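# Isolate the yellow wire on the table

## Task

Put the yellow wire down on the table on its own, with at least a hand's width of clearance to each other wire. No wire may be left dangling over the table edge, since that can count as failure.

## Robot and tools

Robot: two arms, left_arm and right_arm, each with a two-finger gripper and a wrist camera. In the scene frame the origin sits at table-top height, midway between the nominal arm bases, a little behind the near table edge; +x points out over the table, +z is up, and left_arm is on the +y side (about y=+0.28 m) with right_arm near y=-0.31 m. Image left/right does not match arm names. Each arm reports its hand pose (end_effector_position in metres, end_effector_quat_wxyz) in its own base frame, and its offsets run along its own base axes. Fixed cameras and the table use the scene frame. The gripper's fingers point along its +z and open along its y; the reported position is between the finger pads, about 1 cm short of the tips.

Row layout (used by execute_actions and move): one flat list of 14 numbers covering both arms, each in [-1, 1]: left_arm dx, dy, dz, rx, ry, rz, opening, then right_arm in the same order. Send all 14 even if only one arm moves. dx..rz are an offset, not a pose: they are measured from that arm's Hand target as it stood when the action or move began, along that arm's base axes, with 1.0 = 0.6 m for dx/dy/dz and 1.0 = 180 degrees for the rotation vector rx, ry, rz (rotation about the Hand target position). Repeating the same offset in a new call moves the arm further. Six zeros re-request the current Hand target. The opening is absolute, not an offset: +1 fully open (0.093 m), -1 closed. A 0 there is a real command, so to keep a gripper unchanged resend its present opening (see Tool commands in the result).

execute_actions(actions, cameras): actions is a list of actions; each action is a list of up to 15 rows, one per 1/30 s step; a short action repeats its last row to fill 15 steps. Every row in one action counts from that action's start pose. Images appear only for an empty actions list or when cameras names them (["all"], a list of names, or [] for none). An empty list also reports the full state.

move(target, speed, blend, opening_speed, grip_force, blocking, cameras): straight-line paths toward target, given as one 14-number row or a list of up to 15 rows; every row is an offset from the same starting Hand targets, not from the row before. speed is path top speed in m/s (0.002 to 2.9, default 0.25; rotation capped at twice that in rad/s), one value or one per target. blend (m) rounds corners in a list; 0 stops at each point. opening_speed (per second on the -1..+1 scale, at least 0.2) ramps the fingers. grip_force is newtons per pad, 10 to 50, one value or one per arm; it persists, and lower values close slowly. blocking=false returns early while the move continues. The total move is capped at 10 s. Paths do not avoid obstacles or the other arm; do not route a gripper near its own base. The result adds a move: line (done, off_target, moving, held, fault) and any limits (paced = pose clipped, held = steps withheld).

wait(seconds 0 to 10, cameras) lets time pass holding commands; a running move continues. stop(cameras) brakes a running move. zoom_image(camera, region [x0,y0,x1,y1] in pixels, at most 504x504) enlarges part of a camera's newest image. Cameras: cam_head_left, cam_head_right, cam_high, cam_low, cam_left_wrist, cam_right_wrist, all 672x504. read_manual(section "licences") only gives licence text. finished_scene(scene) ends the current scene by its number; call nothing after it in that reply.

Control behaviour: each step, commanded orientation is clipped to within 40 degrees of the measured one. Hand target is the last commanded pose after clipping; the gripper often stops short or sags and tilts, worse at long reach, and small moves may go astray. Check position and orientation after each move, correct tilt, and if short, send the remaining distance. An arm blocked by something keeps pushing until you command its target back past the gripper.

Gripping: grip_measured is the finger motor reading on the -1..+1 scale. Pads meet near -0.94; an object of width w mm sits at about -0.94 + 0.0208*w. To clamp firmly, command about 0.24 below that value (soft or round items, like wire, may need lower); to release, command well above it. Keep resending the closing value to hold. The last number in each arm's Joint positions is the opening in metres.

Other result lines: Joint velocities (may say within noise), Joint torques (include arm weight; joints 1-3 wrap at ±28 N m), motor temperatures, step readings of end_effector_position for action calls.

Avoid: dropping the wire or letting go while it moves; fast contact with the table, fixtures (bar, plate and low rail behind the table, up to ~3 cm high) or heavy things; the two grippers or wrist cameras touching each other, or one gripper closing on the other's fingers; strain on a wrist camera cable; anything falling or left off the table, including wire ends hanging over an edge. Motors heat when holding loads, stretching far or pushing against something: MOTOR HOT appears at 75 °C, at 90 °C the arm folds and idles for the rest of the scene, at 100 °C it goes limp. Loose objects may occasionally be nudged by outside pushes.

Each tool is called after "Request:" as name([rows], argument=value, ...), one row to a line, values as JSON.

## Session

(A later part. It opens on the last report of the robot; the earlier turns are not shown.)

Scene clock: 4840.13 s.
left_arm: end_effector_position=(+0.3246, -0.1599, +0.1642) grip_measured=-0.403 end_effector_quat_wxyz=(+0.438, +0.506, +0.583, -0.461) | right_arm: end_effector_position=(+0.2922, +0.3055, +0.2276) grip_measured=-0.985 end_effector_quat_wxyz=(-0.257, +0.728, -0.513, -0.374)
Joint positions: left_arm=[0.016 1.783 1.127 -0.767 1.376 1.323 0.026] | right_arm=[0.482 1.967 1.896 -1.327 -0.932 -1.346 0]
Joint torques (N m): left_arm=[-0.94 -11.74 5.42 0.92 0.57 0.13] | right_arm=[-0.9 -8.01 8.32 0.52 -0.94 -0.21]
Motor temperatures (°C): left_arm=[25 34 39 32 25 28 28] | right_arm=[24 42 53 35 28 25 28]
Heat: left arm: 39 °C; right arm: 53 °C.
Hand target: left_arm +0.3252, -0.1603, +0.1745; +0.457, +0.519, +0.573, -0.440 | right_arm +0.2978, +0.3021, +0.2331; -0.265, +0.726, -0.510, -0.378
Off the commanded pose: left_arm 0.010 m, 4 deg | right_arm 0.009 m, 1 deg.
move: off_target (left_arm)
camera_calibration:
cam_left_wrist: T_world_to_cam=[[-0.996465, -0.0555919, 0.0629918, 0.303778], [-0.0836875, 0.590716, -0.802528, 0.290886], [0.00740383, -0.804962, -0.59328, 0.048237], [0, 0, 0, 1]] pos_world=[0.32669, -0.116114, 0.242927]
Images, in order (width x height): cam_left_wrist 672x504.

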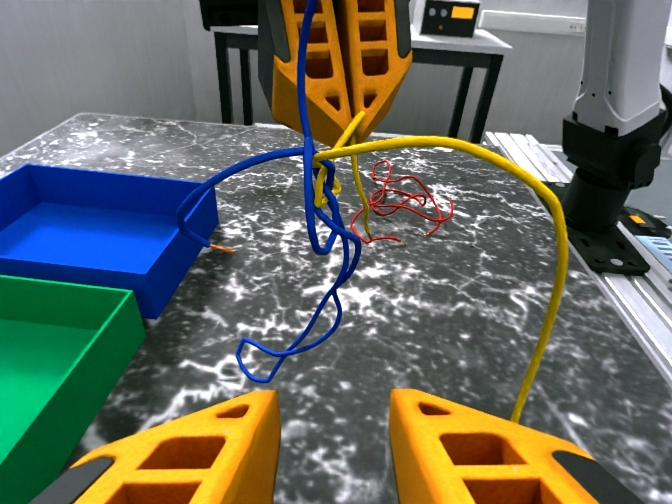

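Request:
move([
  [-0.0045,-0.16,-0.008,0,0,0,-0.4, 0,0,0,0,0,0,-1],
  [-0.0045,-0.16,-0.008,0,0,0,-1, 0,0,0,0,0,0,-1],
], speed=0.12, opening_speed=1, cameras=["cam_left_wrist","cam_right_wrist"])

Scene clock: 4858.00 s.
left_arm: end_effector_position=(+0.3186, -0.2557, +0.1545) grip_measured=-0.974 end_effector_quat_wxyz=(+0.427, +0.511, +0.586, -0.462) | right_arm: end_effector_position=(+0.2936, +0.3041, +0.2276) grip_measured=-0.985 end_effector_quat_wxyz=(-0.258, +0.727, -0.514, -0.374)
Joint positions: left_arm=[-0.283 1.715 0.873 0.234 1.196 0.467 0] | right_arm=[0.477 1.967 1.896 -1.327 -0.932 -1.346 0]
Joint torques (N m): left_arm=[-0.87 -11.3 5.72 1.97 0.11 0.11] | right_arm=[-0.34 -8.02 8.28 0.52 -0.9 -0.21]
Motor temperatures (°C): left_arm=[25 39 37 33 25 28 27] | right_arm=[24 42 53 34 28 25 28]
Heat: left arm: 39 °C; right arm: 53 °C.
Hand target: left_arm +0.3224, -0.2563, +0.1696; +0.457, +0.519, +0.573, -0.440 | right_arm +0.2978, +0.3021, +0.2331; -0.265, +0.726, -0.510, -0.378
Off the commanded pose: left_arm 0.016 m, 5 deg | right_arm 0.007 m, 1 deg.
move: off_target (left_arm); target 2's new opening was sent with left_arm's hand 0.016 m and 5 deg from that target
camera_calibration:
cam_left_wrist: T_world_to_cam=[[-0.996335, -0.0431662, 0.0738517, 0.294534], [-0.0848818, 0.605932, -0.790975, 0.341603], [-0.0106058, -0.794344, -0.607375, -0.0239895], [0, 0, 0, 1]] pos_world=[0.322195, -0.21333, 0.233877]
cam_right_wrist: T_world_to_cam=[[0.947327, 0.319834, 0.0166513, -0.382751], [0.294187, -0.848458, -0.439968, 0.306537], [-0.126589, 0.421693, -0.897859, 0.200381], [0, 0, 0, 1]] pos_world=[0.297777, 0.298002, 0.321153]
Images, in order (width x height): cam_left_wrist 672x504, cam_right_wrist 672x504.

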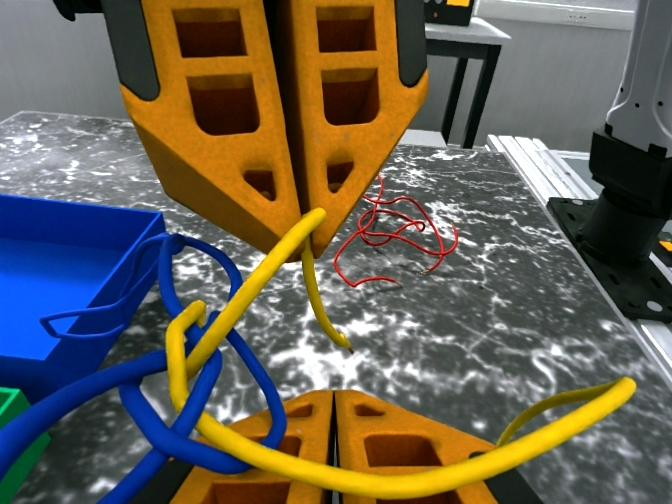

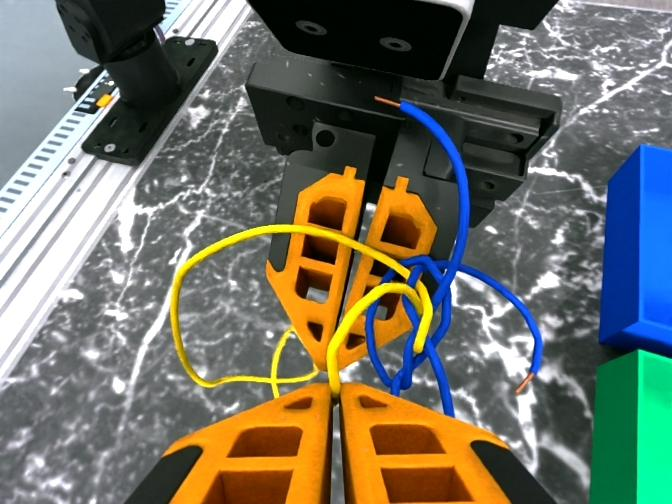

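Request:
zoom_image(camera="cam_left_wrist", region=[90, 220, 350, 480])

Scaled by 1.938 from the camera's 672x504 image, which has a finer 960x720 frame.

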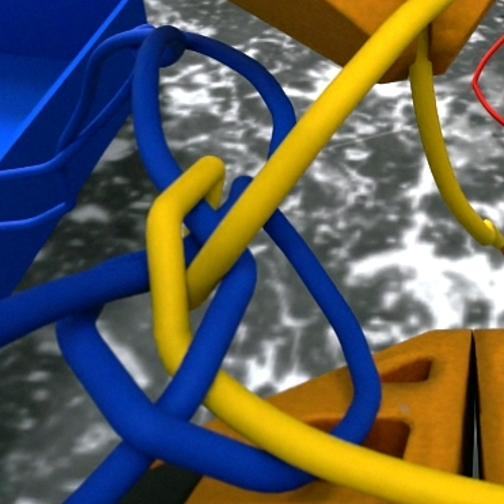

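Request:
move([
  [0,0.13,-0.02,0,0,0,-1, 0,0,0.05,0,0,0,-1],
  [0.08,0.13,0.03,0,0,0,-0.5, 0,0,0.05,0,0,0,-1],
], speed=0.15, blend=[0.01,0], cameras=["cam_left_wrist"])

Scene clock: 5008.50 s.
left_arm: end_effector_position=(+0.3653, -0.1790, +0.1834) grip_measured=-0.503 end_effector_quat_wxyz=(+0.454, +0.517, +0.581, -0.436) | right_arm: end_effector_position=(+0.2950, +0.3048, +0.2574) grip_measured=-0.985 end_effector_quat_wxyz=(-0.259, +0.728, -0.514, -0.373)
Joint positions: left_arm=[-0.042 1.8 1.205 -0.463 1.329 1.007 0.021] | right_arm=[0.477 2.006 2.072 -1.463 -0.932 -1.346 0]
Joint torques (N m): left_arm=[0.05 -6.87 9.21 0.87 0.73 0.32] | right_arm=[-0.64 -8.34 8.24 0.49 -0.9 -0.2]
Motor temperatures (°C): left_arm=[25 44 35 40 25 28 28] | right_arm=[24 44 53 30 28 25 28]
Heat: left arm: 44 °C; right arm: 53 °C.
Hand target: left_arm +0.3704, -0.1783, +0.1876; +0.457, +0.519, +0.573, -0.440 | right_arm +0.2978, +0.3021, +0.2631; -0.265, +0.726, -0.510, -0.378
Off the commanded pose: left_arm 0.007 m, 1 deg | right_arm 0.007 m, 1 deg.
move: done
camera_calibration:
cam_left_wrist: T_world_to_cam=[[-0.996991, -0.0773529, 0.00510043, 0.348969], [-0.0510844, 0.606081, -0.793761, 0.310188], [0.0583084, -0.791633, -0.608209, 0.0305057], [0, 0, 0, 1]] pos_world=[0.361986, -0.136856, 0.262989]
Images, in order (width x height): cam_left_wrist 672x504.

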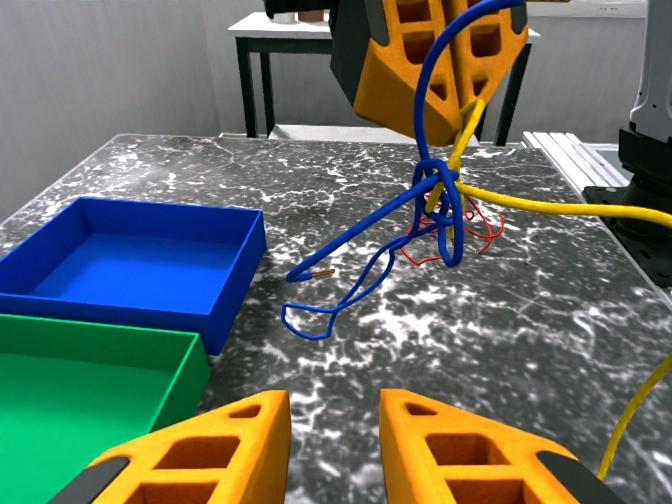

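Request:
zoom_image(camera="cam_left_wrist", region=[330, 130, 510, 330])

Scaled by 2.520 from the camera's 672x504 image, which has a finer 960x720 frame.

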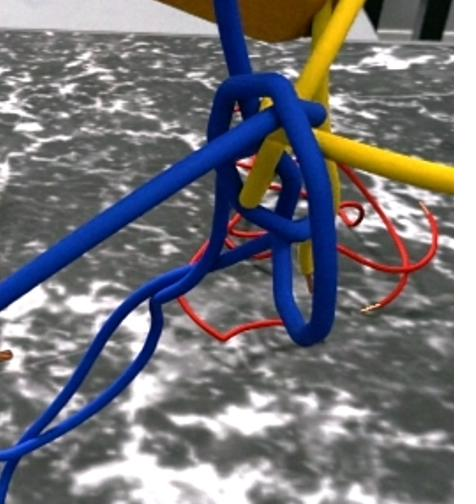

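Request:
move([
  [0.0027,-0.036,-0.0543,0,0,0,-0.5, 0,0,0,0,0,0,-1],
  [0.0027,-0.1445,-0.0477,0,0,0,-0.5, 0,0,0,0,0,0,-1],
], speed=0.12, blend=[0.01,0], cameras=["cam_left_wrist"])

Scene clock: 5057.23 s.
left_arm: end_effector_position=(+0.3642, -0.2651, +0.1656) grip_measured=-0.503 end_effector_quat_wxyz=(+0.447, +0.522, +0.568, -0.453) | right_arm: end_effector_position=(+0.2947, +0.3047, +0.2574) grip_measured=-0.985 end_effector_quat_wxyz=(-0.259, +0.727, -0.514, -0.374)
Joint positions: left_arm=[-0.272 1.852 1.071 0.213 1.21 0.489 0.021] | right_arm=[0.477 2.006 2.072 -1.464 -0.932 -1.346 0]
Joint torques (N m): left_arm=[-0.59 -7.68 5.91 1.97 0.06 0.1] | right_arm=[-0.64 -8.14 8.34 0.53 -0.89 -0.26]
Heat: left arm: 40 °C; right arm: 51 °C.
Hand target: left_arm +0.3721, -0.2650, +0.1590; +0.457, +0.519, +0.573, -0.440 | right_arm +0.2978, +0.3021, +0.2631; -0.265, +0.726, -0.510, -0.378
Off the commanded pose: left_arm 0.010 m, 2 deg | right_arm 0.007 m, 1 deg.
move: done
camera_calibration:
cam_left_wrist: T_world_to_cam=[[-0.999171, -0.0373182, 0.0162652, 0.350863], [-0.0352202, 0.592094, -0.805099, 0.340627], [0.0204143, -0.805004, -0.592918, -0.0407478], [0, 0, 0, 1]] pos_world=[0.3634, -0.221392, 0.244371]
Images, in order (width x height): cam_left_wrist 672x504.

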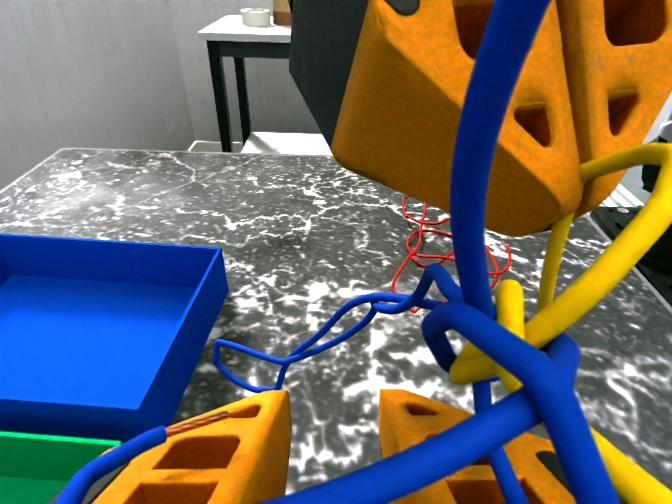

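Request:
zoom_image(camera="cam_left_wrist", region=[372, 224, 652, 504])

Scaled by 1.800 from the camera's 672x504 image, which has a finer 960x720 frame.

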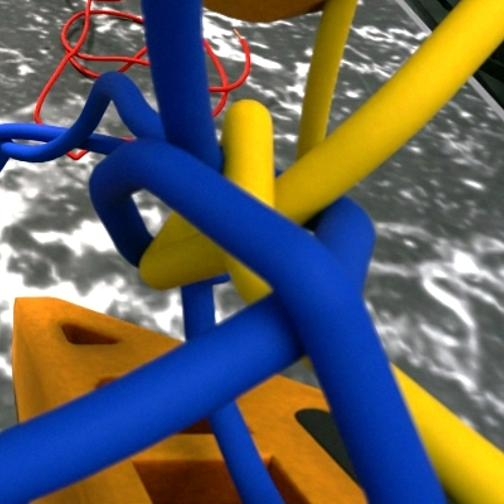

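Request:
move([
  [-0.005,0.133,0.018,0,0,0,-0.5, 0,0,0,0,0,0,-1],
  [-0.025,0.125,0.155,0,0,0,-0.5, 0,0,0,0,0,0,-1],
], speed=0.2, blend=[0.015,0], cameras=["cam_left_wrist"])

Scene clock: 5250.30 s.
left_arm: end_effector_position=(+0.3544, -0.1897, +0.2447) grip_measured=-0.503 end_effector_quat_wxyz=(+0.454, +0.514, +0.581, -0.438) | right_arm: end_effector_position=(+0.2947, +0.3047, +0.2574) grip_measured=-0.985 end_effector_quat_wxyz=(-0.259, +0.727, -0.514, -0.374)
Joint positions: left_arm=[-0.074 1.681 1.294 -0.552 1.315 0.879 0.021] | right_arm=[0.477 2.006 2.072 -1.464 -0.932 -1.346 0]
Joint torques (N m): left_arm=[-0.68 -6.97 9.55 0.96 0.66 0.3] | right_arm=[-0.64 -8.35 8.21 0.46 -0.85 -0.22]
Heat: left arm: 44 °C; right arm: 50 °C.
Hand target: left_arm +0.3571, -0.1900, +0.2520; +0.457, +0.519, +0.572, -0.440 | right_arm +0.2978, +0.3021, +0.2631; -0.265, +0.726, -0.510, -0.378
Off the commanded pose: left_arm 0.008 m, 1 deg | right_arm 0.007 m, 1 deg.
move: done
camera_calibration:
cam_left_wrist: T_world_to_cam=[[-0.996806, -0.0790408, 0.0114432, 0.335005], [-0.0568707, 0.601892, -0.79655, 0.366746], [0.0560724, -0.794657, -0.604464, 0.0592514], [0, 0, 0, 1]] pos_world=[0.351469, -0.147178, 0.324113]
Images, in order (width x height): cam_left_wrist 672x504.

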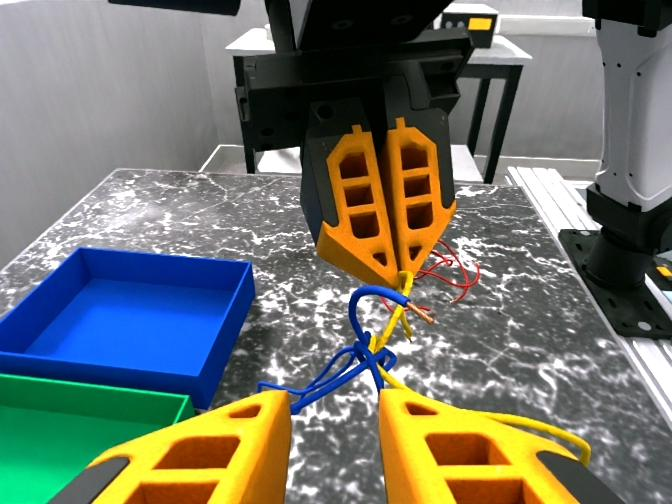

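Request:
move([
  [-0.004,-0.05,-0.048,0,0,0,-0.62, 0,0,0,0,0,0,-1],
  [-0.004,-0.113,-0.046,0,0,0,-0.62, 0,0,0,0,0,0,-1],
], speed=0.1, blend=[0.01,0], cameras=["cam_left_wrist"])

Scene clock: 5303.23 s.
left_arm: end_effector_position=(+0.3441, -0.2573, +0.2297) grip_measured=-0.617 end_effector_quat_wxyz=(+0.443, +0.521, +0.568, -0.458) | right_arm: end_effector_position=(+0.2979, +0.3015, +0.2574) grip_measured=-0.985 end_effector_quat_wxyz=(-0.260, +0.725, -0.518, -0.372)
Joint positions: left_arm=[-0.264 1.681 1.145 -0.051 1.226 0.5 0.016] | right_arm=[0.467 2.006 2.072 -1.465 -0.932 -1.346 0]
Joint torques (N m): left_arm=[-0.68 -6.9 6.43 2 -0.01 0.1] | right_arm=[-0.55 -8.21 8.14 0.48 -0.96 -0.26]
Motor temperatures (°C): left_arm=[25 38 38 39 25 28 27] | right_arm=[24 45 50 27 29 25 28]
Heat: left arm: 39 °C; right arm: 50 °C.
Hand target: left_arm +0.3546, -0.2578, +0.2245; +0.457, +0.519, +0.572, -0.440 | right_arm +0.2978, +0.3021, +0.2631; -0.265, +0.726, -0.510, -0.378
Off the commanded pose: left_arm 0.012 m, 3 deg | right_arm 0.006 m, 1 deg.
move: off_target (left_arm)
camera_calibration:
cam_left_wrist: T_world_to_cam=[[-0.999216, -0.0290648, 0.0268641, 0.329679], [-0.0388433, 0.589954, -0.806502, 0.387852], [0.0075923, -0.806914, -0.590621, 0.00736002], [0, 0, 0, 1]] pos_world=[0.34443, -0.213294, 0.308294]
Images, in order (width x height): cam_left_wrist 672x504.

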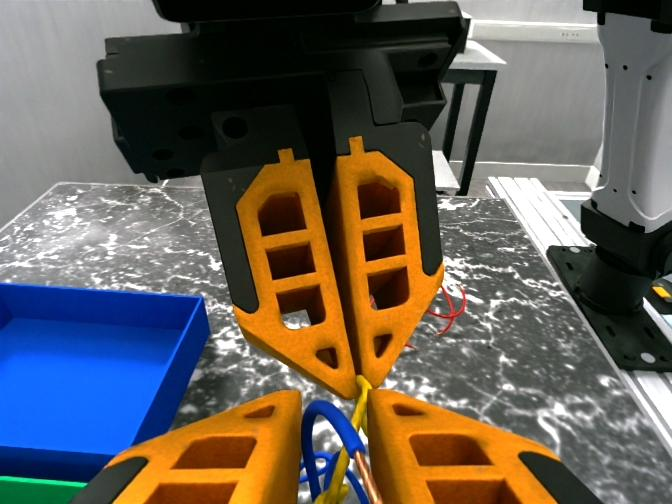

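Request:
move([
  [0,0.055,0,0,0,0,-0.62, 0,0,0,0,0,0,-1],
  [0.0117,0.055,-0.0067,0,0,0,-0.75, 0,0,0,0,0,0,-1],
  [0.0117,0.008,-0.01,0,0,0,-0.75, 0,0,0,0,0,0,-1],
], speed=0.1, blend=[0.005,0,0], cameras=["cam_left_wrist"])

Scene clock: 5353.03 s.
left_arm: end_effector_position=(+0.3538, -0.2491, +0.2199) grip_measured=-0.747 end_effector_quat_wxyz=(+0.446, +0.516, +0.575, -0.453) | right_arm: end_effector_position=(+0.2940, +0.3037, +0.2572) grip_measured=-0.985 end_effector_quat_wxyz=(-0.256, +0.726, -0.516, -0.375)
Joint positions: left_arm=[-0.238 1.709 1.145 -0.045 1.228 0.52 0.009] | right_arm=[0.476 2.006 2.072 -1.472 -0.932 -1.346 0]
Joint torques (N m): left_arm=[-0.83 -6.97 7.39 1.91 0.12 0.1] | right_arm=[-0.42 -8.38 8.31 0.53 -0.89 -0.2]
Motor temperatures (°C): left_arm=[25 37 39 44 25 28 27] | right_arm=[24 45 50 27 29 25 28]
Heat: left arm: 44 °C; right arm: 50 °C.
Hand target: left_arm +0.3617, -0.2530, +0.2184; +0.457, +0.519, +0.573, -0.440 | right_arm +0.2978, +0.3021, +0.2631; -0.265, +0.726, -0.510, -0.378
Off the commanded pose: left_arm 0.009 m, 2 deg | right_arm 0.007 m, 1 deg.
move: done; blend cut to 0.004 m at target 1
camera_calibration:
cam_left_wrist: T_world_to_cam=[[-0.998368, -0.0498471, 0.0278847, 0.33415], [-0.0520546, 0.593152, -0.803406, 0.380321], [0.0235076, -0.803546, -0.594779, 0.00427373], [0, 0, 0, 1]] pos_world=[0.353302, -0.205498, 0.298777]
Images, in order (width x height): cam_left_wrist 672x504.

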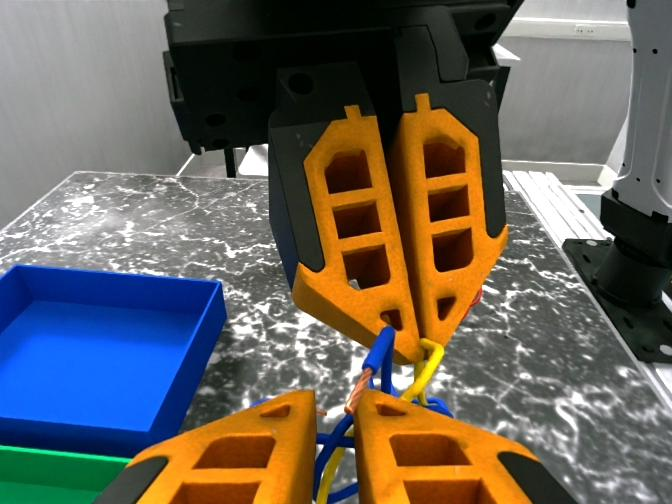

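Request:
zoom_image(camera="cam_left_wrist", region=[290, 310, 480, 500])

Scaled by 2.653 from the camera's 672x504 image, which has a finer 960x720 frame.

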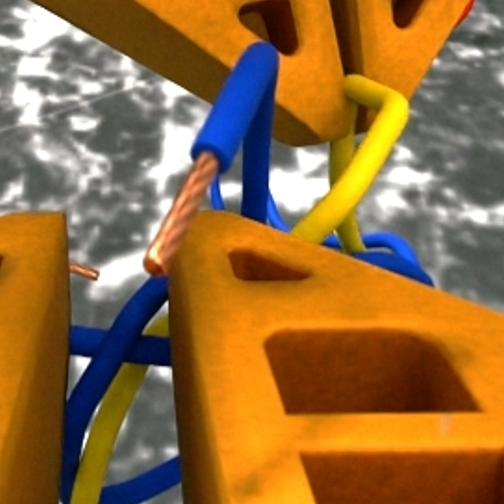

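Request:
move(target=[-0.02,0.1,0.03,0,0,0,-0.6, 0,0,0,0,0,0,-1], speed=0.2, cameras=[])

Request:
execute_actions(actions=[], cameras=["cam_left_wrist"])

Scene clock: 5414.07 s.
left_arm: end_effector_position=(+0.3494, -0.1943, +0.2191) grip_measured=-0.603 end_effector_quat_wxyz=(+0.444, +0.510, +0.589, -0.442) | right_arm: end_effector_position=(+0.2940, +0.3036, +0.2572) grip_measured=-0.985 end_effector_quat_wxyz=(-0.256, +0.726, -0.516, -0.375)
Joint positions: left_arm=[-0.089 1.684 1.2 -0.451 1.301 0.848 0.016] | right_arm=[0.476 2.006 2.072 -1.472 -0.932 -1.346 0]
Joint torques (N m): left_arm=[-0.28 -9.29 9.57 0.98 0.74 0.31] | right_arm=[-0.49 -8.18 8.23 0.57 -0.9 -0.24]
Heat: left arm: 42 °C; right arm: 51 °C.
Hand target: left_arm +0.3497, -0.1930, +0.2365; +0.457, +0.519, +0.572, -0.440 | right_arm +0.2978, +0.3021, +0.2631; -0.265, +0.726, -0.510, -0.378
Off the commanded pose: left_arm 0.017 m, 3 deg | right_arm 0.007 m, 1 deg.
move: off_target (left_arm)
No camera images: "cameras" was empty.

Scene clock: 5414.07 s.
left_arm: end_effector_position=(+0.3494, -0.1943, +0.2191) grip_measured=-0.603 end_effector_quat_wxyz=(+0.444, +0.510, +0.589, -0.442) | right_arm: end_effector_position=(+0.2940, +0.3036, +0.2572) grip_measured=-0.985 end_effector_quat_wxyz=(-0.256, +0.726, -0.516, -0.375)
Joint positions: left_arm=[-0.089 1.684 1.2 -0.451 1.301 0.848 0.016] | right_arm=[0.476 2.006 2.072 -1.472 -0.932 -1.346 0]
Joint velocities: within noise
Joint torques (N m): left_arm=[-0.28 -9.29 9.57 0.98 0.74 0.31] | right_arm=[-0.49 -8.18 8.23 0.57 -0.9 -0.24]
Motor temperatures (°C): left_arm=[25 37 39 42 25 28 27] | right_arm=[24 46 51 27 29 25 28]
Heat: left arm: 42 °C; right arm: 51 °C.
Hand target: left_arm +0.3497, -0.1930, +0.2365; +0.457, +0.519, +0.572, -0.440 | right_arm +0.2978, +0.3021, +0.2631; -0.265, +0.726, -0.510, -0.378
Tool commands: left_gripper/opening=-0.6 right_gripper/opening=-1.0
Off the commanded pose: left_arm 0.017 m, 3 deg | right_arm 0.007 m, 1 deg.
camera_calibration:
cam_left_wrist: T_world_to_cam=[[-0.996211, -0.0791019, 0.0361382, 0.324289], [-0.0769897, 0.608933, -0.789477, 0.355635], [0.0404434, -0.789268, -0.612716, 0.0487328], [0, 0, 0, 1]] pos_world=[0.348469, -0.152443, 0.298906]
Images, in order (width x height): cam_left_wrist 672x504.

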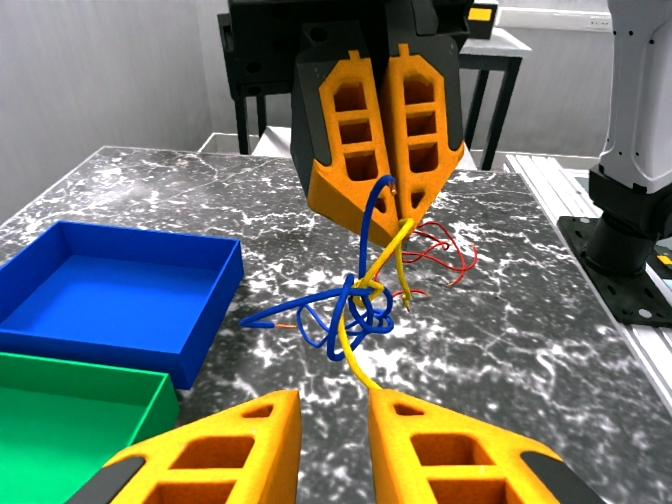

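Request:
zoom_image(camera="cam_left_wrist", region=[290, 210, 430, 380])

Scaled by 2.965 from the camera's 672x504 image, which has a finer 960x720 frame.

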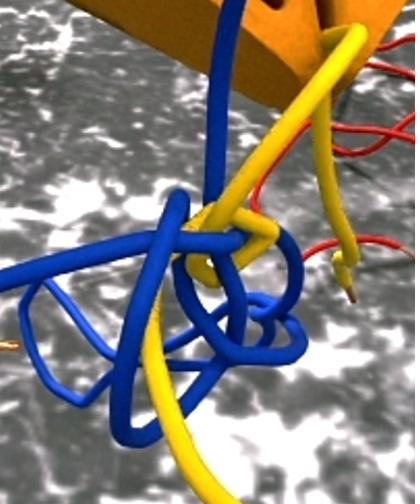

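Request:
move([
  [0.0122,-0.03,-0.0775,0,0,0,-0.6, 0,0,0,0,0,0,-1],
  [0.0122,-0.09,-0.0775,0,0,0,-0.6, 0,0,0,0,0,0,-1],
], speed=0.1, blend=[0.01,0], cameras=["cam_left_wrist"])

Scene clock: 5476.80 s.
left_arm: end_effector_position=(+0.3483, -0.2480, +0.1950) grip_measured=-0.603 end_effector_quat_wxyz=(+0.446, +0.521, +0.568, -0.455) | right_arm: end_effector_position=(+0.2940, +0.3036, +0.2572) grip_measured=-0.985 end_effector_quat_wxyz=(-0.256, +0.726, -0.516, -0.375)
Joint positions: left_arm=[-0.237 1.734 1.068 0.042 1.242 0.544 0.016] | right_arm=[0.476 2.006 2.072 -1.472 -0.932 -1.346 0]
Joint torques (N m): left_arm=[-0.46 -7.2 6.16 1.89 0.1 0.11] | right_arm=[-0.5 -8.39 8.18 0.54 -0.89 -0.21]
Heat: left arm: 41 °C; right arm: 51 °C.
Hand target: left_arm +0.3570, -0.2470, +0.1899; +0.457, +0.519, +0.573, -0.440 | right_arm +0.2978, +0.3021, +0.2631; -0.265, +0.726, -0.510, -0.378
Off the commanded pose: left_arm 0.010 m, 2 deg | right_arm 0.007 m, 1 deg.
move: done
camera_calibration:
cam_left_wrist: T_world_to_cam=[[-0.999177, -0.0351704, 0.0202092, 0.334882], [-0.037099, 0.590895, -0.805895, 0.354063], [0.0164022, -0.805981, -0.591714, -0.00826214], [0, 0, 0, 1]] pos_world=[0.347878, -0.204095, 0.273681]
Images, in order (width x height): cam_left_wrist 672x504.

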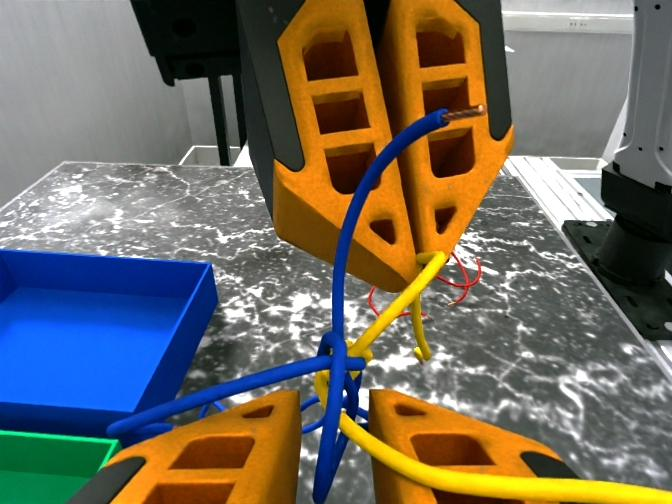

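Request:
zoom_image(camera="cam_left_wrist", region=[280, 320, 430, 500])

Scaled by 2.800 from the camera's 672x504 image, which has a finer 960x720 frame.

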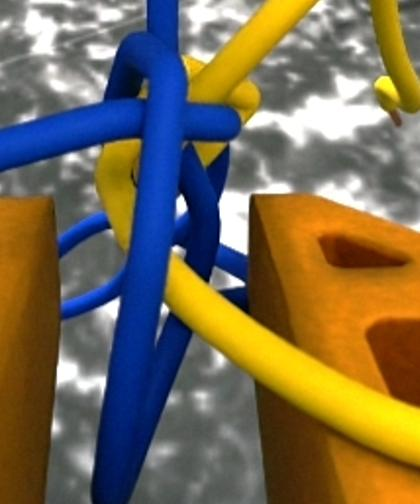

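Request:
move([
  [0,0,-0.025,0,0,0,-0.6, 0,0,0,0,0,0,-1],
  [0,0,-0.025,0,0,0,-1, 0,0,0,0,0,0,-1],
], speed=0.1, opening_speed=0.8, cameras=["cam_left_wrist"])

Scene clock: 5491.43 s.
left_arm: end_effector_position=(+0.3491, -0.2481, +0.1811) grip_measured=-0.970 end_effector_quat_wxyz=(+0.447, +0.521, +0.567, -0.454) | right_arm: end_effector_position=(+0.2940, +0.3036, +0.2572) grip_measured=-0.985 end_effector_quat_wxyz=(-0.256, +0.726, -0.516, -0.375)
Joint positions: left_arm=[-0.237 1.76 1.036 0.105 1.242 0.543 0] | right_arm=[0.476 2.006 2.072 -1.472 -0.932 -1.346 0]
Joint torques (N m): left_arm=[-0.43 -7.17 5.87 1.89 0.09 0.11] | right_arm=[-0.44 -8.18 8.21 0.6 -0.9 -0.22]
Heat: left arm: 40 °C; right arm: 51 °C.
Hand target: left_arm +0.3570, -0.2469, +0.1749; +0.457, +0.519, +0.573, -0.440 | right_arm +0.2978, +0.3021, +0.2631; -0.265, +0.726, -0.510, -0.378
Off the commanded pose: left_arm 0.010 m, 2 deg | right_arm 0.007 m, 1 deg.
move: done
camera_calibration:
cam_left_wrist: T_world_to_cam=[[-0.99923, -0.0356156, 0.0164507, 0.336481], [-0.0343119, 0.590083, -0.806613, 0.341907], [0.0190207, -0.806557, -0.590851, -0.0178909], [0, 0, 0, 1]] pos_world=[0.348294, -0.2042, 0.259681]
Images, in order (width x height): cam_left_wrist 672x504.

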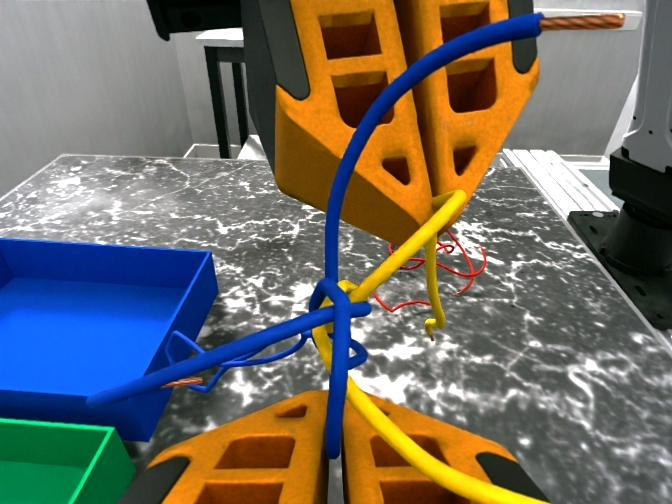

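Request:
zoom_image(camera="cam_left_wrist", region=[270, 250, 430, 470])

Scaled by 2.291 from the camera's 672x504 image, which has a finer 960x720 frame.

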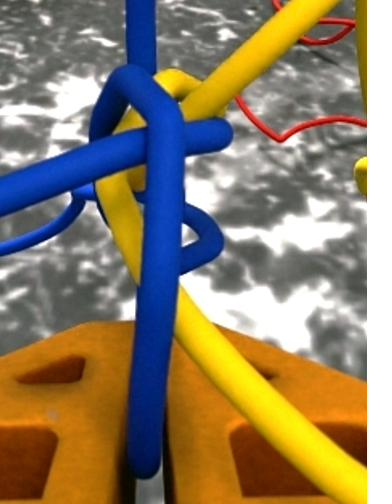

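Request:
move(target=[0,0,0,0,0,0,-1, -0.02,-0.045,0.025,0,0,0,-1], speed=0.06, cameras=["cam_left_wrist"])

Scene clock: 5527.13 s.
left_arm: end_effector_position=(+0.3495, -0.2483, +0.1817) grip_measured=-0.970 end_effector_quat_wxyz=(+0.449, +0.522, +0.566, -0.453) | right_arm: end_effector_position=(+0.2953, +0.2842, +0.2589) grip_measured=-0.985 end_effector_quat_wxyz=(-0.255, +0.725, -0.520, -0.373)
Joint positions: left_arm=[-0.237 1.76 1.036 0.111 1.242 0.543 0] | right_arm=[0.43 1.992 2.065 -1.535 -0.933 -1.413 0]
Joint torques (N m): left_arm=[-0.43 -7.25 5.76 1.85 0.1 0.1] | right_arm=[-0.98 -13.23 4.97 0.29 -1.04 -0.21]
Heat: left arm: 43 °C; right arm: 51 °C.
Hand target: left_arm +0.3570, -0.2469, +0.1749; +0.457, +0.519, +0.573, -0.440 | right_arm +0.2858, +0.2751, +0.2781; -0.265, +0.726, -0.510, -0.378
Off the commanded pose: left_arm 0.010 m, 2 deg | right_arm 0.023 m, 2 deg.
joint sent to its limit (right arm) — joint 4 (wrist pitch), lower limit. The joint targets are off in position, not in orientation.
move: off_target (right_arm)
camera_calibration:
cam_left_wrist: T_world_to_cam=[[-0.999302, -0.0356943, 0.0110077, 0.337922], [-0.0299305, 0.588859, -0.807681, 0.340838], [0.0223477, -0.807447, -0.589517, -0.0191489], [0, 0, 0, 1]] pos_world=[0.348315, -0.204106, 0.26028]
Images, in order (width x height): cam_left_wrist 672x504.

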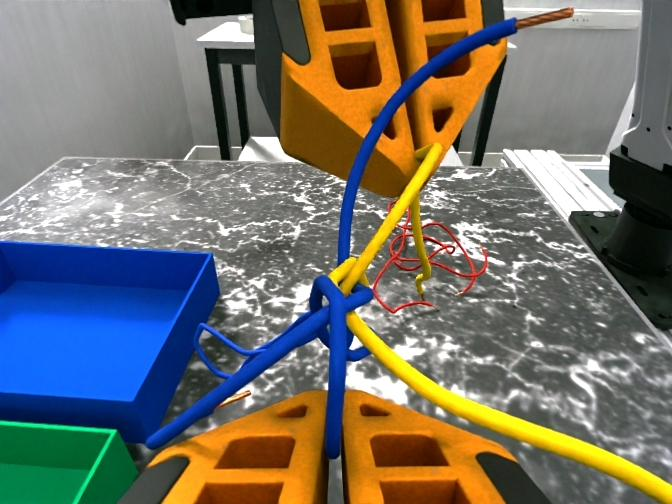

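Request:
zoom_image(camera="cam_left_wrist", region=[280, 230, 420, 430])

Scaled by 2.520 from the camera's 672x504 image, which has a finer 960x720 frame.

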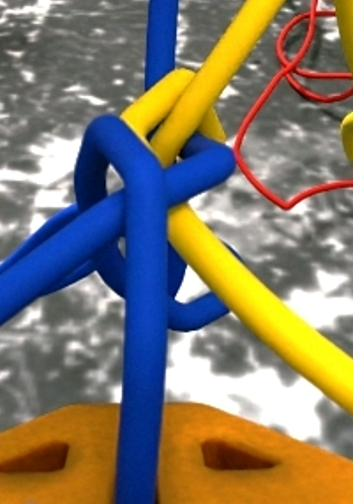

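Request:
move(target=[0,0.065,-0.03,0,0,0,-1, 0.016,0.015,-0.02,0.08,0.03,0,-1], speed=0.06, cameras=["cam_left_wrist"])

Scene clock: 5554.93 s.
left_arm: end_effector_position=(+0.3550, -0.2140, +0.1649) grip_measured=-0.970 end_effector_quat_wxyz=(+0.465, +0.527, +0.563, -0.435) | right_arm: end_effector_position=(+0.2941, +0.2891, +0.2532) grip_measured=-0.985 end_effector_quat_wxyz=(-0.303, +0.670, -0.484, -0.474)
Joint positions: left_arm=[-0.142 1.777 1.019 0.008 1.289 0.729 0] | right_arm=[0.387 1.992 1.888 -1.44 -1.196 -1.485 0]
Joint torques (N m): left_arm=[0.59 -6.76 6.52 1.09 0.52 0.29] | right_arm=[-1.06 -11.28 5.2 0.53 -1.16 -0.24]
Motor temperatures (°C): left_arm=[25 38 37 42 25 28 28] | right_arm=[24 56 50 27 29 25 28]
Heat: left arm: 42 °C; right arm: 56 °C.
Hand target: left_arm +0.3570, -0.2080, +0.1569; +0.457, +0.519, +0.573, -0.440 | right_arm +0.2954, +0.2841, +0.2661; -0.329, +0.669, -0.470, -0.472
Off the commanded pose: left_arm 0.010 m, 2 deg | right_arm 0.014 m, 3 deg.
move: off_target (right_arm)
camera_calibration:
cam_left_wrist: T_world_to_cam=[[-0.997753, -0.0588817, -0.0319726, 0.346333], [-0.00921482, 0.593243, -0.804971, 0.300335], [0.0663655, -0.802867, -0.592452, -0.0157261], [0, 0, 0, 1]] pos_world=[0.349366, -0.170405, 0.243517]
Images, in order (width x height): cam_left_wrist 672x504.

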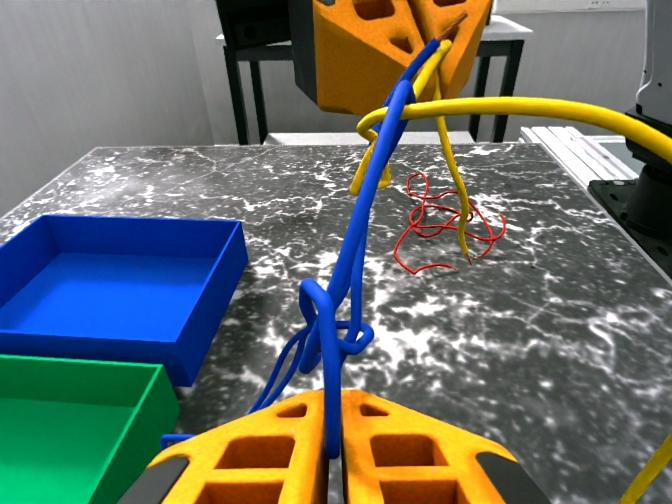

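Request:
zoom_image(camera="cam_left_wrist", region=[320, 20, 500, 220])

Scaled by 2.520 from the camera's 672x504 image, which has a finer 960x720 frame.

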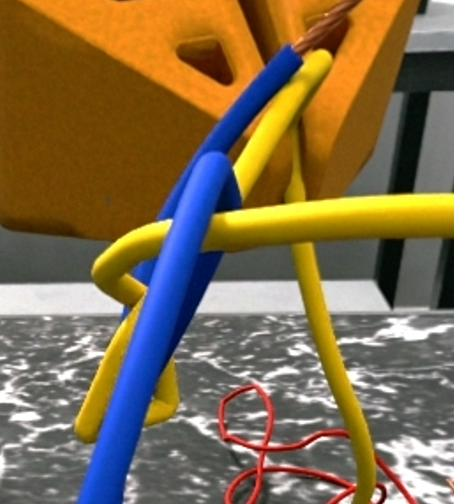

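Request:
move(target=[0,0.08,-0.03,0,0,0,-1, 0,0,0,0,0,0,-1], speed=0.06, cameras=["cam_left_wrist","cam_right_wrist"])

Scene clock: 5605.80 s.
left_arm: end_effector_position=(+0.3519, -0.1586, +0.1346) grip_measured=-0.970 end_effector_quat_wxyz=(+0.452, +0.514, +0.583, -0.437) | right_arm: end_effector_position=(+0.2950, +0.2893, +0.2544) grip_measured=-0.985 end_effector_quat_wxyz=(-0.307, +0.669, -0.482, -0.476)
Joint positions: left_arm=[0.016 1.872 1.113 -0.519 1.351 1.225 0] | right_arm=[0.385 1.992 1.888 -1.435 -1.203 -1.485 0]
Joint torques (N m): left_arm=[-0.18 -7.3 8.54 0.65 0.77 0.31] | right_arm=[-0.85 -11.4 5.27 0.48 -1.08 -0.32]
Motor temperatures (°C): left_arm=[25 37 37 38 26 28 28] | right_arm=[24 58 47 27 29 25 28]
Heat: left arm: 38 °C; right arm: 58 °C.
Hand target: left_arm +0.3570, -0.1600, +0.1389; +0.457, +0.519, +0.573, -0.440 | right_arm +0.2954, +0.2842, +0.2662; -0.329, +0.669, -0.470, -0.472
Off the commanded pose: left_arm 0.007 m, 2 deg | right_arm 0.013 m, 3 deg.
move: off_target (right_arm)
camera_calibration:
cam_left_wrist: T_world_to_cam=[[-0.996597, -0.0814236, 0.0128122, 0.335657], [-0.0596816, 0.605621, -0.793512, 0.261253], [0.0568513, -0.791577, -0.608419, 0.018228], [0, 0, 0, 1]] pos_world=[0.349071, -0.116461, 0.214097]
cam_right_wrist: T_world_to_cam=[[0.945636, 0.324034, -0.027848, -0.369177], [0.227644, -0.720622, -0.65489, 0.342509], [-0.232274, 0.612948, -0.755211, 0.170354], [0, 0, 0, 1]] pos_world=[0.310706, 0.262027, 0.342679]
Images, in order (width x height): cam_left_wrist 672x504, cam_right_wrist 672x504.

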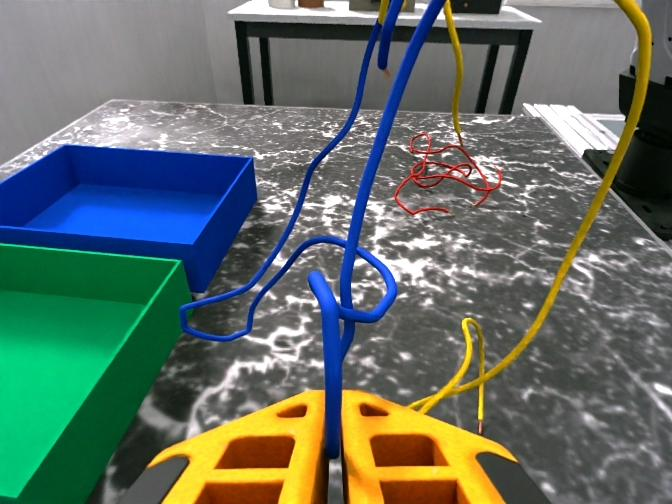

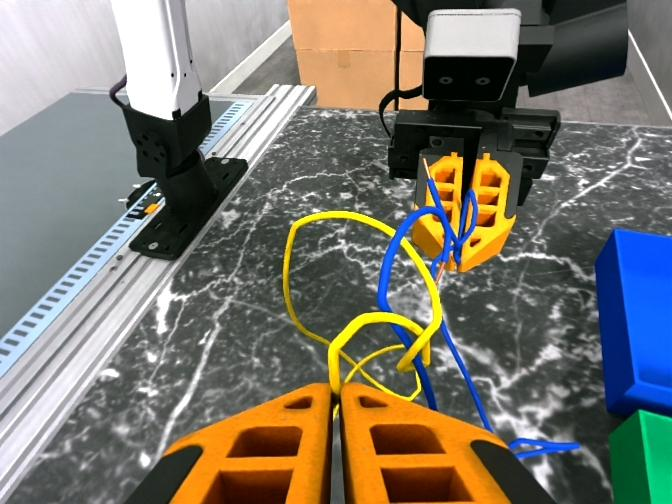

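Request:
zoom_image(camera="cam_right_wrist", region=[290, 190, 530, 450])

Scaled by 1.938 from the camera's 672x504 image, which has a finer 960x720 frame.

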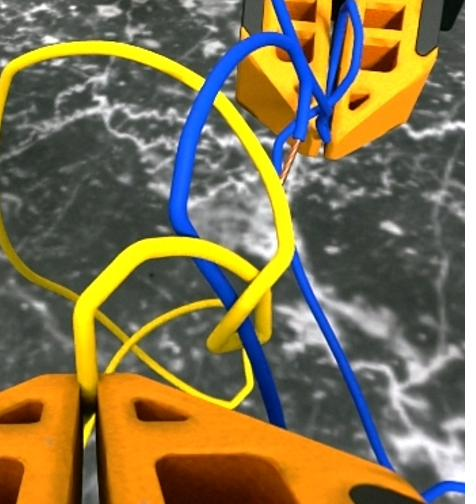

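Request:
move(target=[0,0.2,0.02,0,0,0,-1, 0,0,0,0,0,0,-1], speed=0.1, cameras=["cam_right_wrist"])

Scene clock: 5663.77 s.
left_arm: end_effector_position=(+0.3543, -0.0405, +0.1535) grip_measured=-0.970 end_effector_quat_wxyz=(+0.459, +0.486, +0.625, -0.404) | right_arm: end_effector_position=(+0.2950, +0.2893, +0.2544) grip_measured=-0.985 end_effector_quat_wxyz=(-0.307, +0.669, -0.482, -0.476)
Joint positions: left_arm=[0.354 2.074 1.485 -1.544 1.268 2.094 0] | right_arm=[0.385 1.992 1.888 -1.435 -1.203 -1.485 0]
Joint torques (N m): left_arm=[-0.46 -8.25 7.56 -0.51 0.32 0.32] | right_arm=[-0.92 -11.37 4.96 0.51 -1.08 -0.23]
Motor temperatures (°C): left_arm=[25 38 41 35 26 28 28] | right_arm=[24 60 46 27 29 25 28]
Heat: left arm: 41 °C; right arm: 60 °C.
Hand target: left_arm +0.3570, -0.0400, +0.1509; +0.457, +0.519, +0.572, -0.440 | right_arm +0.2954, +0.2841, +0.2661; -0.329, +0.669, -0.470, -0.472
Off the commanded pose: left_arm 0.004 m, 8 deg | right_arm 0.013 m, 3 deg.
joint sent to its limit (left arm) — joint 4 (wrist pitch), lower limit; joint 6 (wrist roll), upper limit. The joint targets are off in orientation, not in position.
move: off_target (left_arm, right_arm)
camera_calibration:
cam_right_wrist: T_world_to_cam=[[0.945636, 0.324034, -0.027848, -0.369177], [0.227644, -0.720622, -0.65489, 0.342509], [-0.232274, 0.612948, -0.755211, 0.170354], [0, 0, 0, 1]] pos_world=[0.310706, 0.262027, 0.342679]
Images, in order (width x height): cam_right_wrist 672x504.

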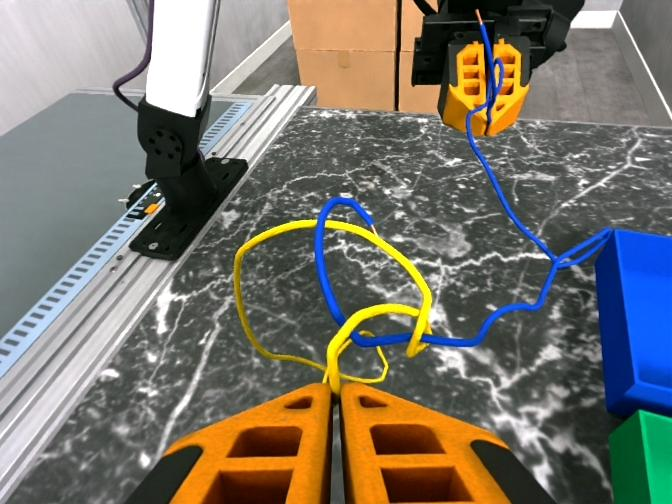

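Request:
move(target=[0.005,0,0,0,0,0,-1, -0.06,-0.25,0.01,0,0,0,-1], speed=0.12, cameras=["cam_right_wrist","cam_high"])

Scene clock: 5683.10 s.
left_arm: end_effector_position=(+0.3563, -0.0397, +0.1531) grip_measured=-0.970 end_effector_quat_wxyz=(+0.460, +0.486, +0.624, -0.403) | right_arm: end_effector_position=(+0.2650, +0.1392, +0.2688) grip_measured=-0.985 end_effector_quat_wxyz=(-0.419, +0.608, -0.562, -0.373)
Joint positions: left_arm=[0.354 2.082 1.496 -1.545 1.268 2.094 0] | right_arm=[-0.066 1.573 1.44 -1.556 -1.189 -1.795 0]
Joint torques (N m): left_arm=[-0.72 -8.27 7.75 -0.48 0.36 0.31] | right_arm=[-0.5 -8.03 4.92 0.01 -0.56 -0.21]
Motor temperatures (°C): left_arm=[25 39 39 34 26 28 28] | right_arm=[24 60 46 27 29 25 28]
Heat: left arm: 39 °C; right arm: 60 °C.
Hand target: left_arm +0.3600, -0.0399, +0.1509; +0.457, +0.519, +0.572, -0.440 | right_arm +0.2594, +0.1341, +0.2721; -0.329, +0.669, -0.470, -0.472
Off the commanded pose: left_arm 0.004 m, 8 deg | right_arm 0.008 m, 20 deg.
joint sent to its limit (left arm) — joint 4 (wrist pitch), lower limit; joint 6 (wrist roll), upper limit. The joint targets are off in orientation, not in position.
joint sent to its limit (right arm) — joint 4 (wrist pitch), lower limit. The joint targets are off in position and orientation.
move: off_target (left_arm, right_arm)
camera_calibration:
cam_right_wrist: T_world_to_cam=[[0.993885, -0.00688256, 0.110205, -0.295621], [0.0661745, -0.76184, -0.644376, 0.296367], [0.0883933, 0.647729, -0.756726, 0.176877], [0, 0, 0, 1]] pos_world=[0.258567, 0.109181, 0.357398]
Images, in order (width x height): cam_high 672x504, cam_right_wrist 672x504.

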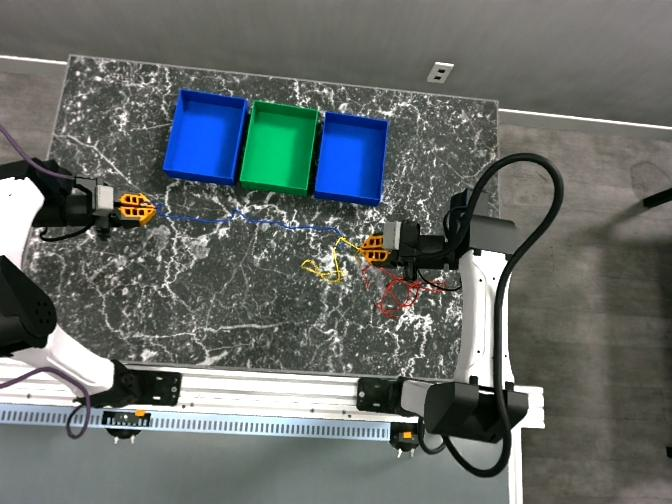

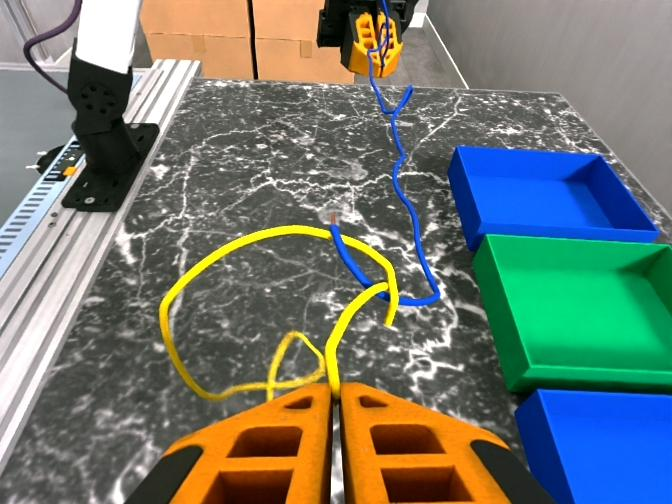

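Request:
move(target=[-0.04,0.14,0.13,0,0,0.2,-1, 0,0,0,0,0,0,-1], speed=0.12, cameras=["cam_right_wrist"])

Scene clock: 5700.83 s.
left_arm: end_effector_position=(+0.3367, +0.0420, +0.2158) grip_measured=-0.970 end_effector_quat_wxyz=(+0.548, +0.308, +0.719, -0.296) | right_arm: end_effector_position=(+0.2650, +0.1392, +0.2688) grip_measured=-0.985 end_effector_quat_wxyz=(-0.419, +0.608, -0.562, -0.373)
Joint positions: left_arm=[0.628 1.608 1.165 -0.947 1.34 1.295 0] | right_arm=[-0.066 1.573 1.44 -1.556 -1.189 -1.795 0]
Joint torques (N m): left_arm=[0.12 -9.84 5.74 1.01 0.89 0.12] | right_arm=[-0.55 -8.05 4.94 0.02 -0.53 -0.25]
Motor temperatures (°C): left_arm=[25 39 39 34 26 28 28] | right_arm=[24 55 46 27 29 25 28]
Heat: left arm: 39 °C; right arm: 55 °C.
Hand target: left_arm +0.3360, +0.0441, +0.2289; +0.571, +0.317, +0.705, -0.277 | right_arm +0.2594, +0.1341, +0.2721; -0.329, +0.669, -0.470, -0.472
Off the commanded pose: left_arm 0.013 m, 4 deg | right_arm 0.008 m, 20 deg.
joint sent to its limit (right arm) — joint 4 (wrist pitch), lower limit. The joint targets are off in position and orientation.
move: off_target (left_arm, right_arm)
camera_calibration:
cam_right_wrist: T_world_to_cam=[[0.99381, -0.00653825, 0.1109, -0.295788], [0.0668539, -0.762073, -0.64403, 0.2961], [0.0887245, 0.647458, -0.756919, 0.176899], [0, 0, 0, 1]] pos_world=[0.258467, 0.109182, 0.357399]
Images, in order (width x height): cam_right_wrist 672x504.

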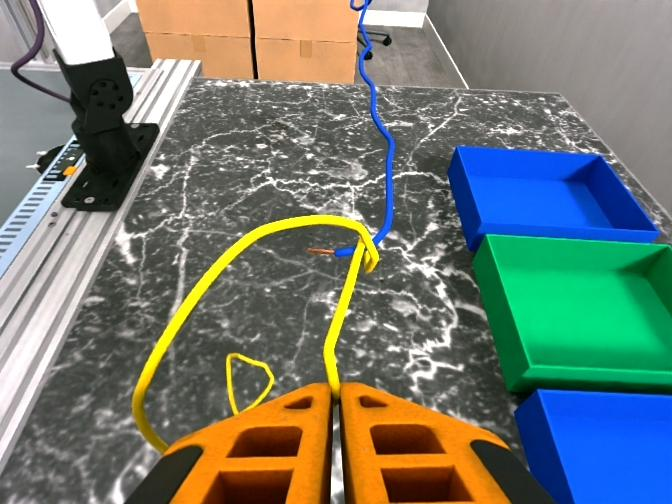

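Request:
move(target=[-0.03,0.1,0.06,0,0,0,-1, 0,0,0,0,0,0,-1], speed=0.06, cameras=["cam_right_wrist","cam_high"])

Scene clock: 5708.67 s.
left_arm: end_effector_position=(+0.3155, +0.1021, +0.2578) grip_measured=-0.970 end_effector_quat_wxyz=(+0.571, +0.283, +0.726, -0.258) | right_arm: end_effector_position=(+0.2650, +0.1392, +0.2687) grip_measured=-0.985 end_effector_quat_wxyz=(-0.419, +0.608, -0.562, -0.373)
Joint positions: left_arm=[0.831 1.737 1.464 -1.548 1.347 1.773 0] | right_arm=[-0.066 1.573 1.44 -1.556 -1.188 -1.795 0]
Joint torques (N m): left_arm=[-0.17 -7.23 8.25 0 0.66 0.3] | right_arm=[-0.43 -7.95 4.85 0.03 -0.54 -0.22]
Heat: left arm: 39 °C; right arm: 54 °C.
Hand target: left_arm +0.3180, +0.1041, +0.2649; +0.571, +0.317, +0.705, -0.277 | right_arm +0.2594, +0.1341, +0.2721; -0.329, +0.669, -0.470, -0.472
Off the commanded pose: left_arm 0.008 m, 5 deg | right_arm 0.008 m, 20 deg.
joint sent to its limit (left arm) — joint 4 (wrist pitch), lower limit. The joint targets are off in orientation, not in position.
joint sent to its limit (right arm) — joint 4 (wrist pitch), lower limit. The joint targets are off in position and orientation.
move: off_target (left_arm, right_arm)
camera_calibration:
cam_right_wrist: T_world_to_cam=[[0.993818, -0.00638324, 0.110837, -0.295774], [0.0668626, -0.762571, -0.643439, 0.295876], [0.0886285, 0.646873, -0.75743, 0.177094], [0, 0, 0, 1]] pos_world=[0.258466, 0.109181, 0.357298]
Images, in order (width x height): cam_high 672x504, cam_right_wrist 672x504.

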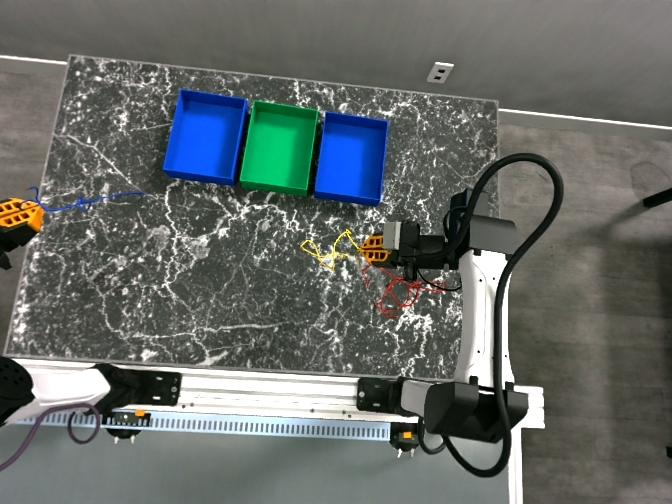

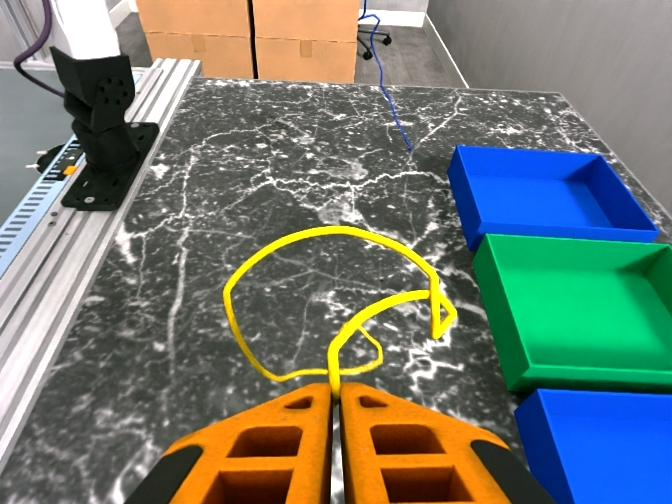

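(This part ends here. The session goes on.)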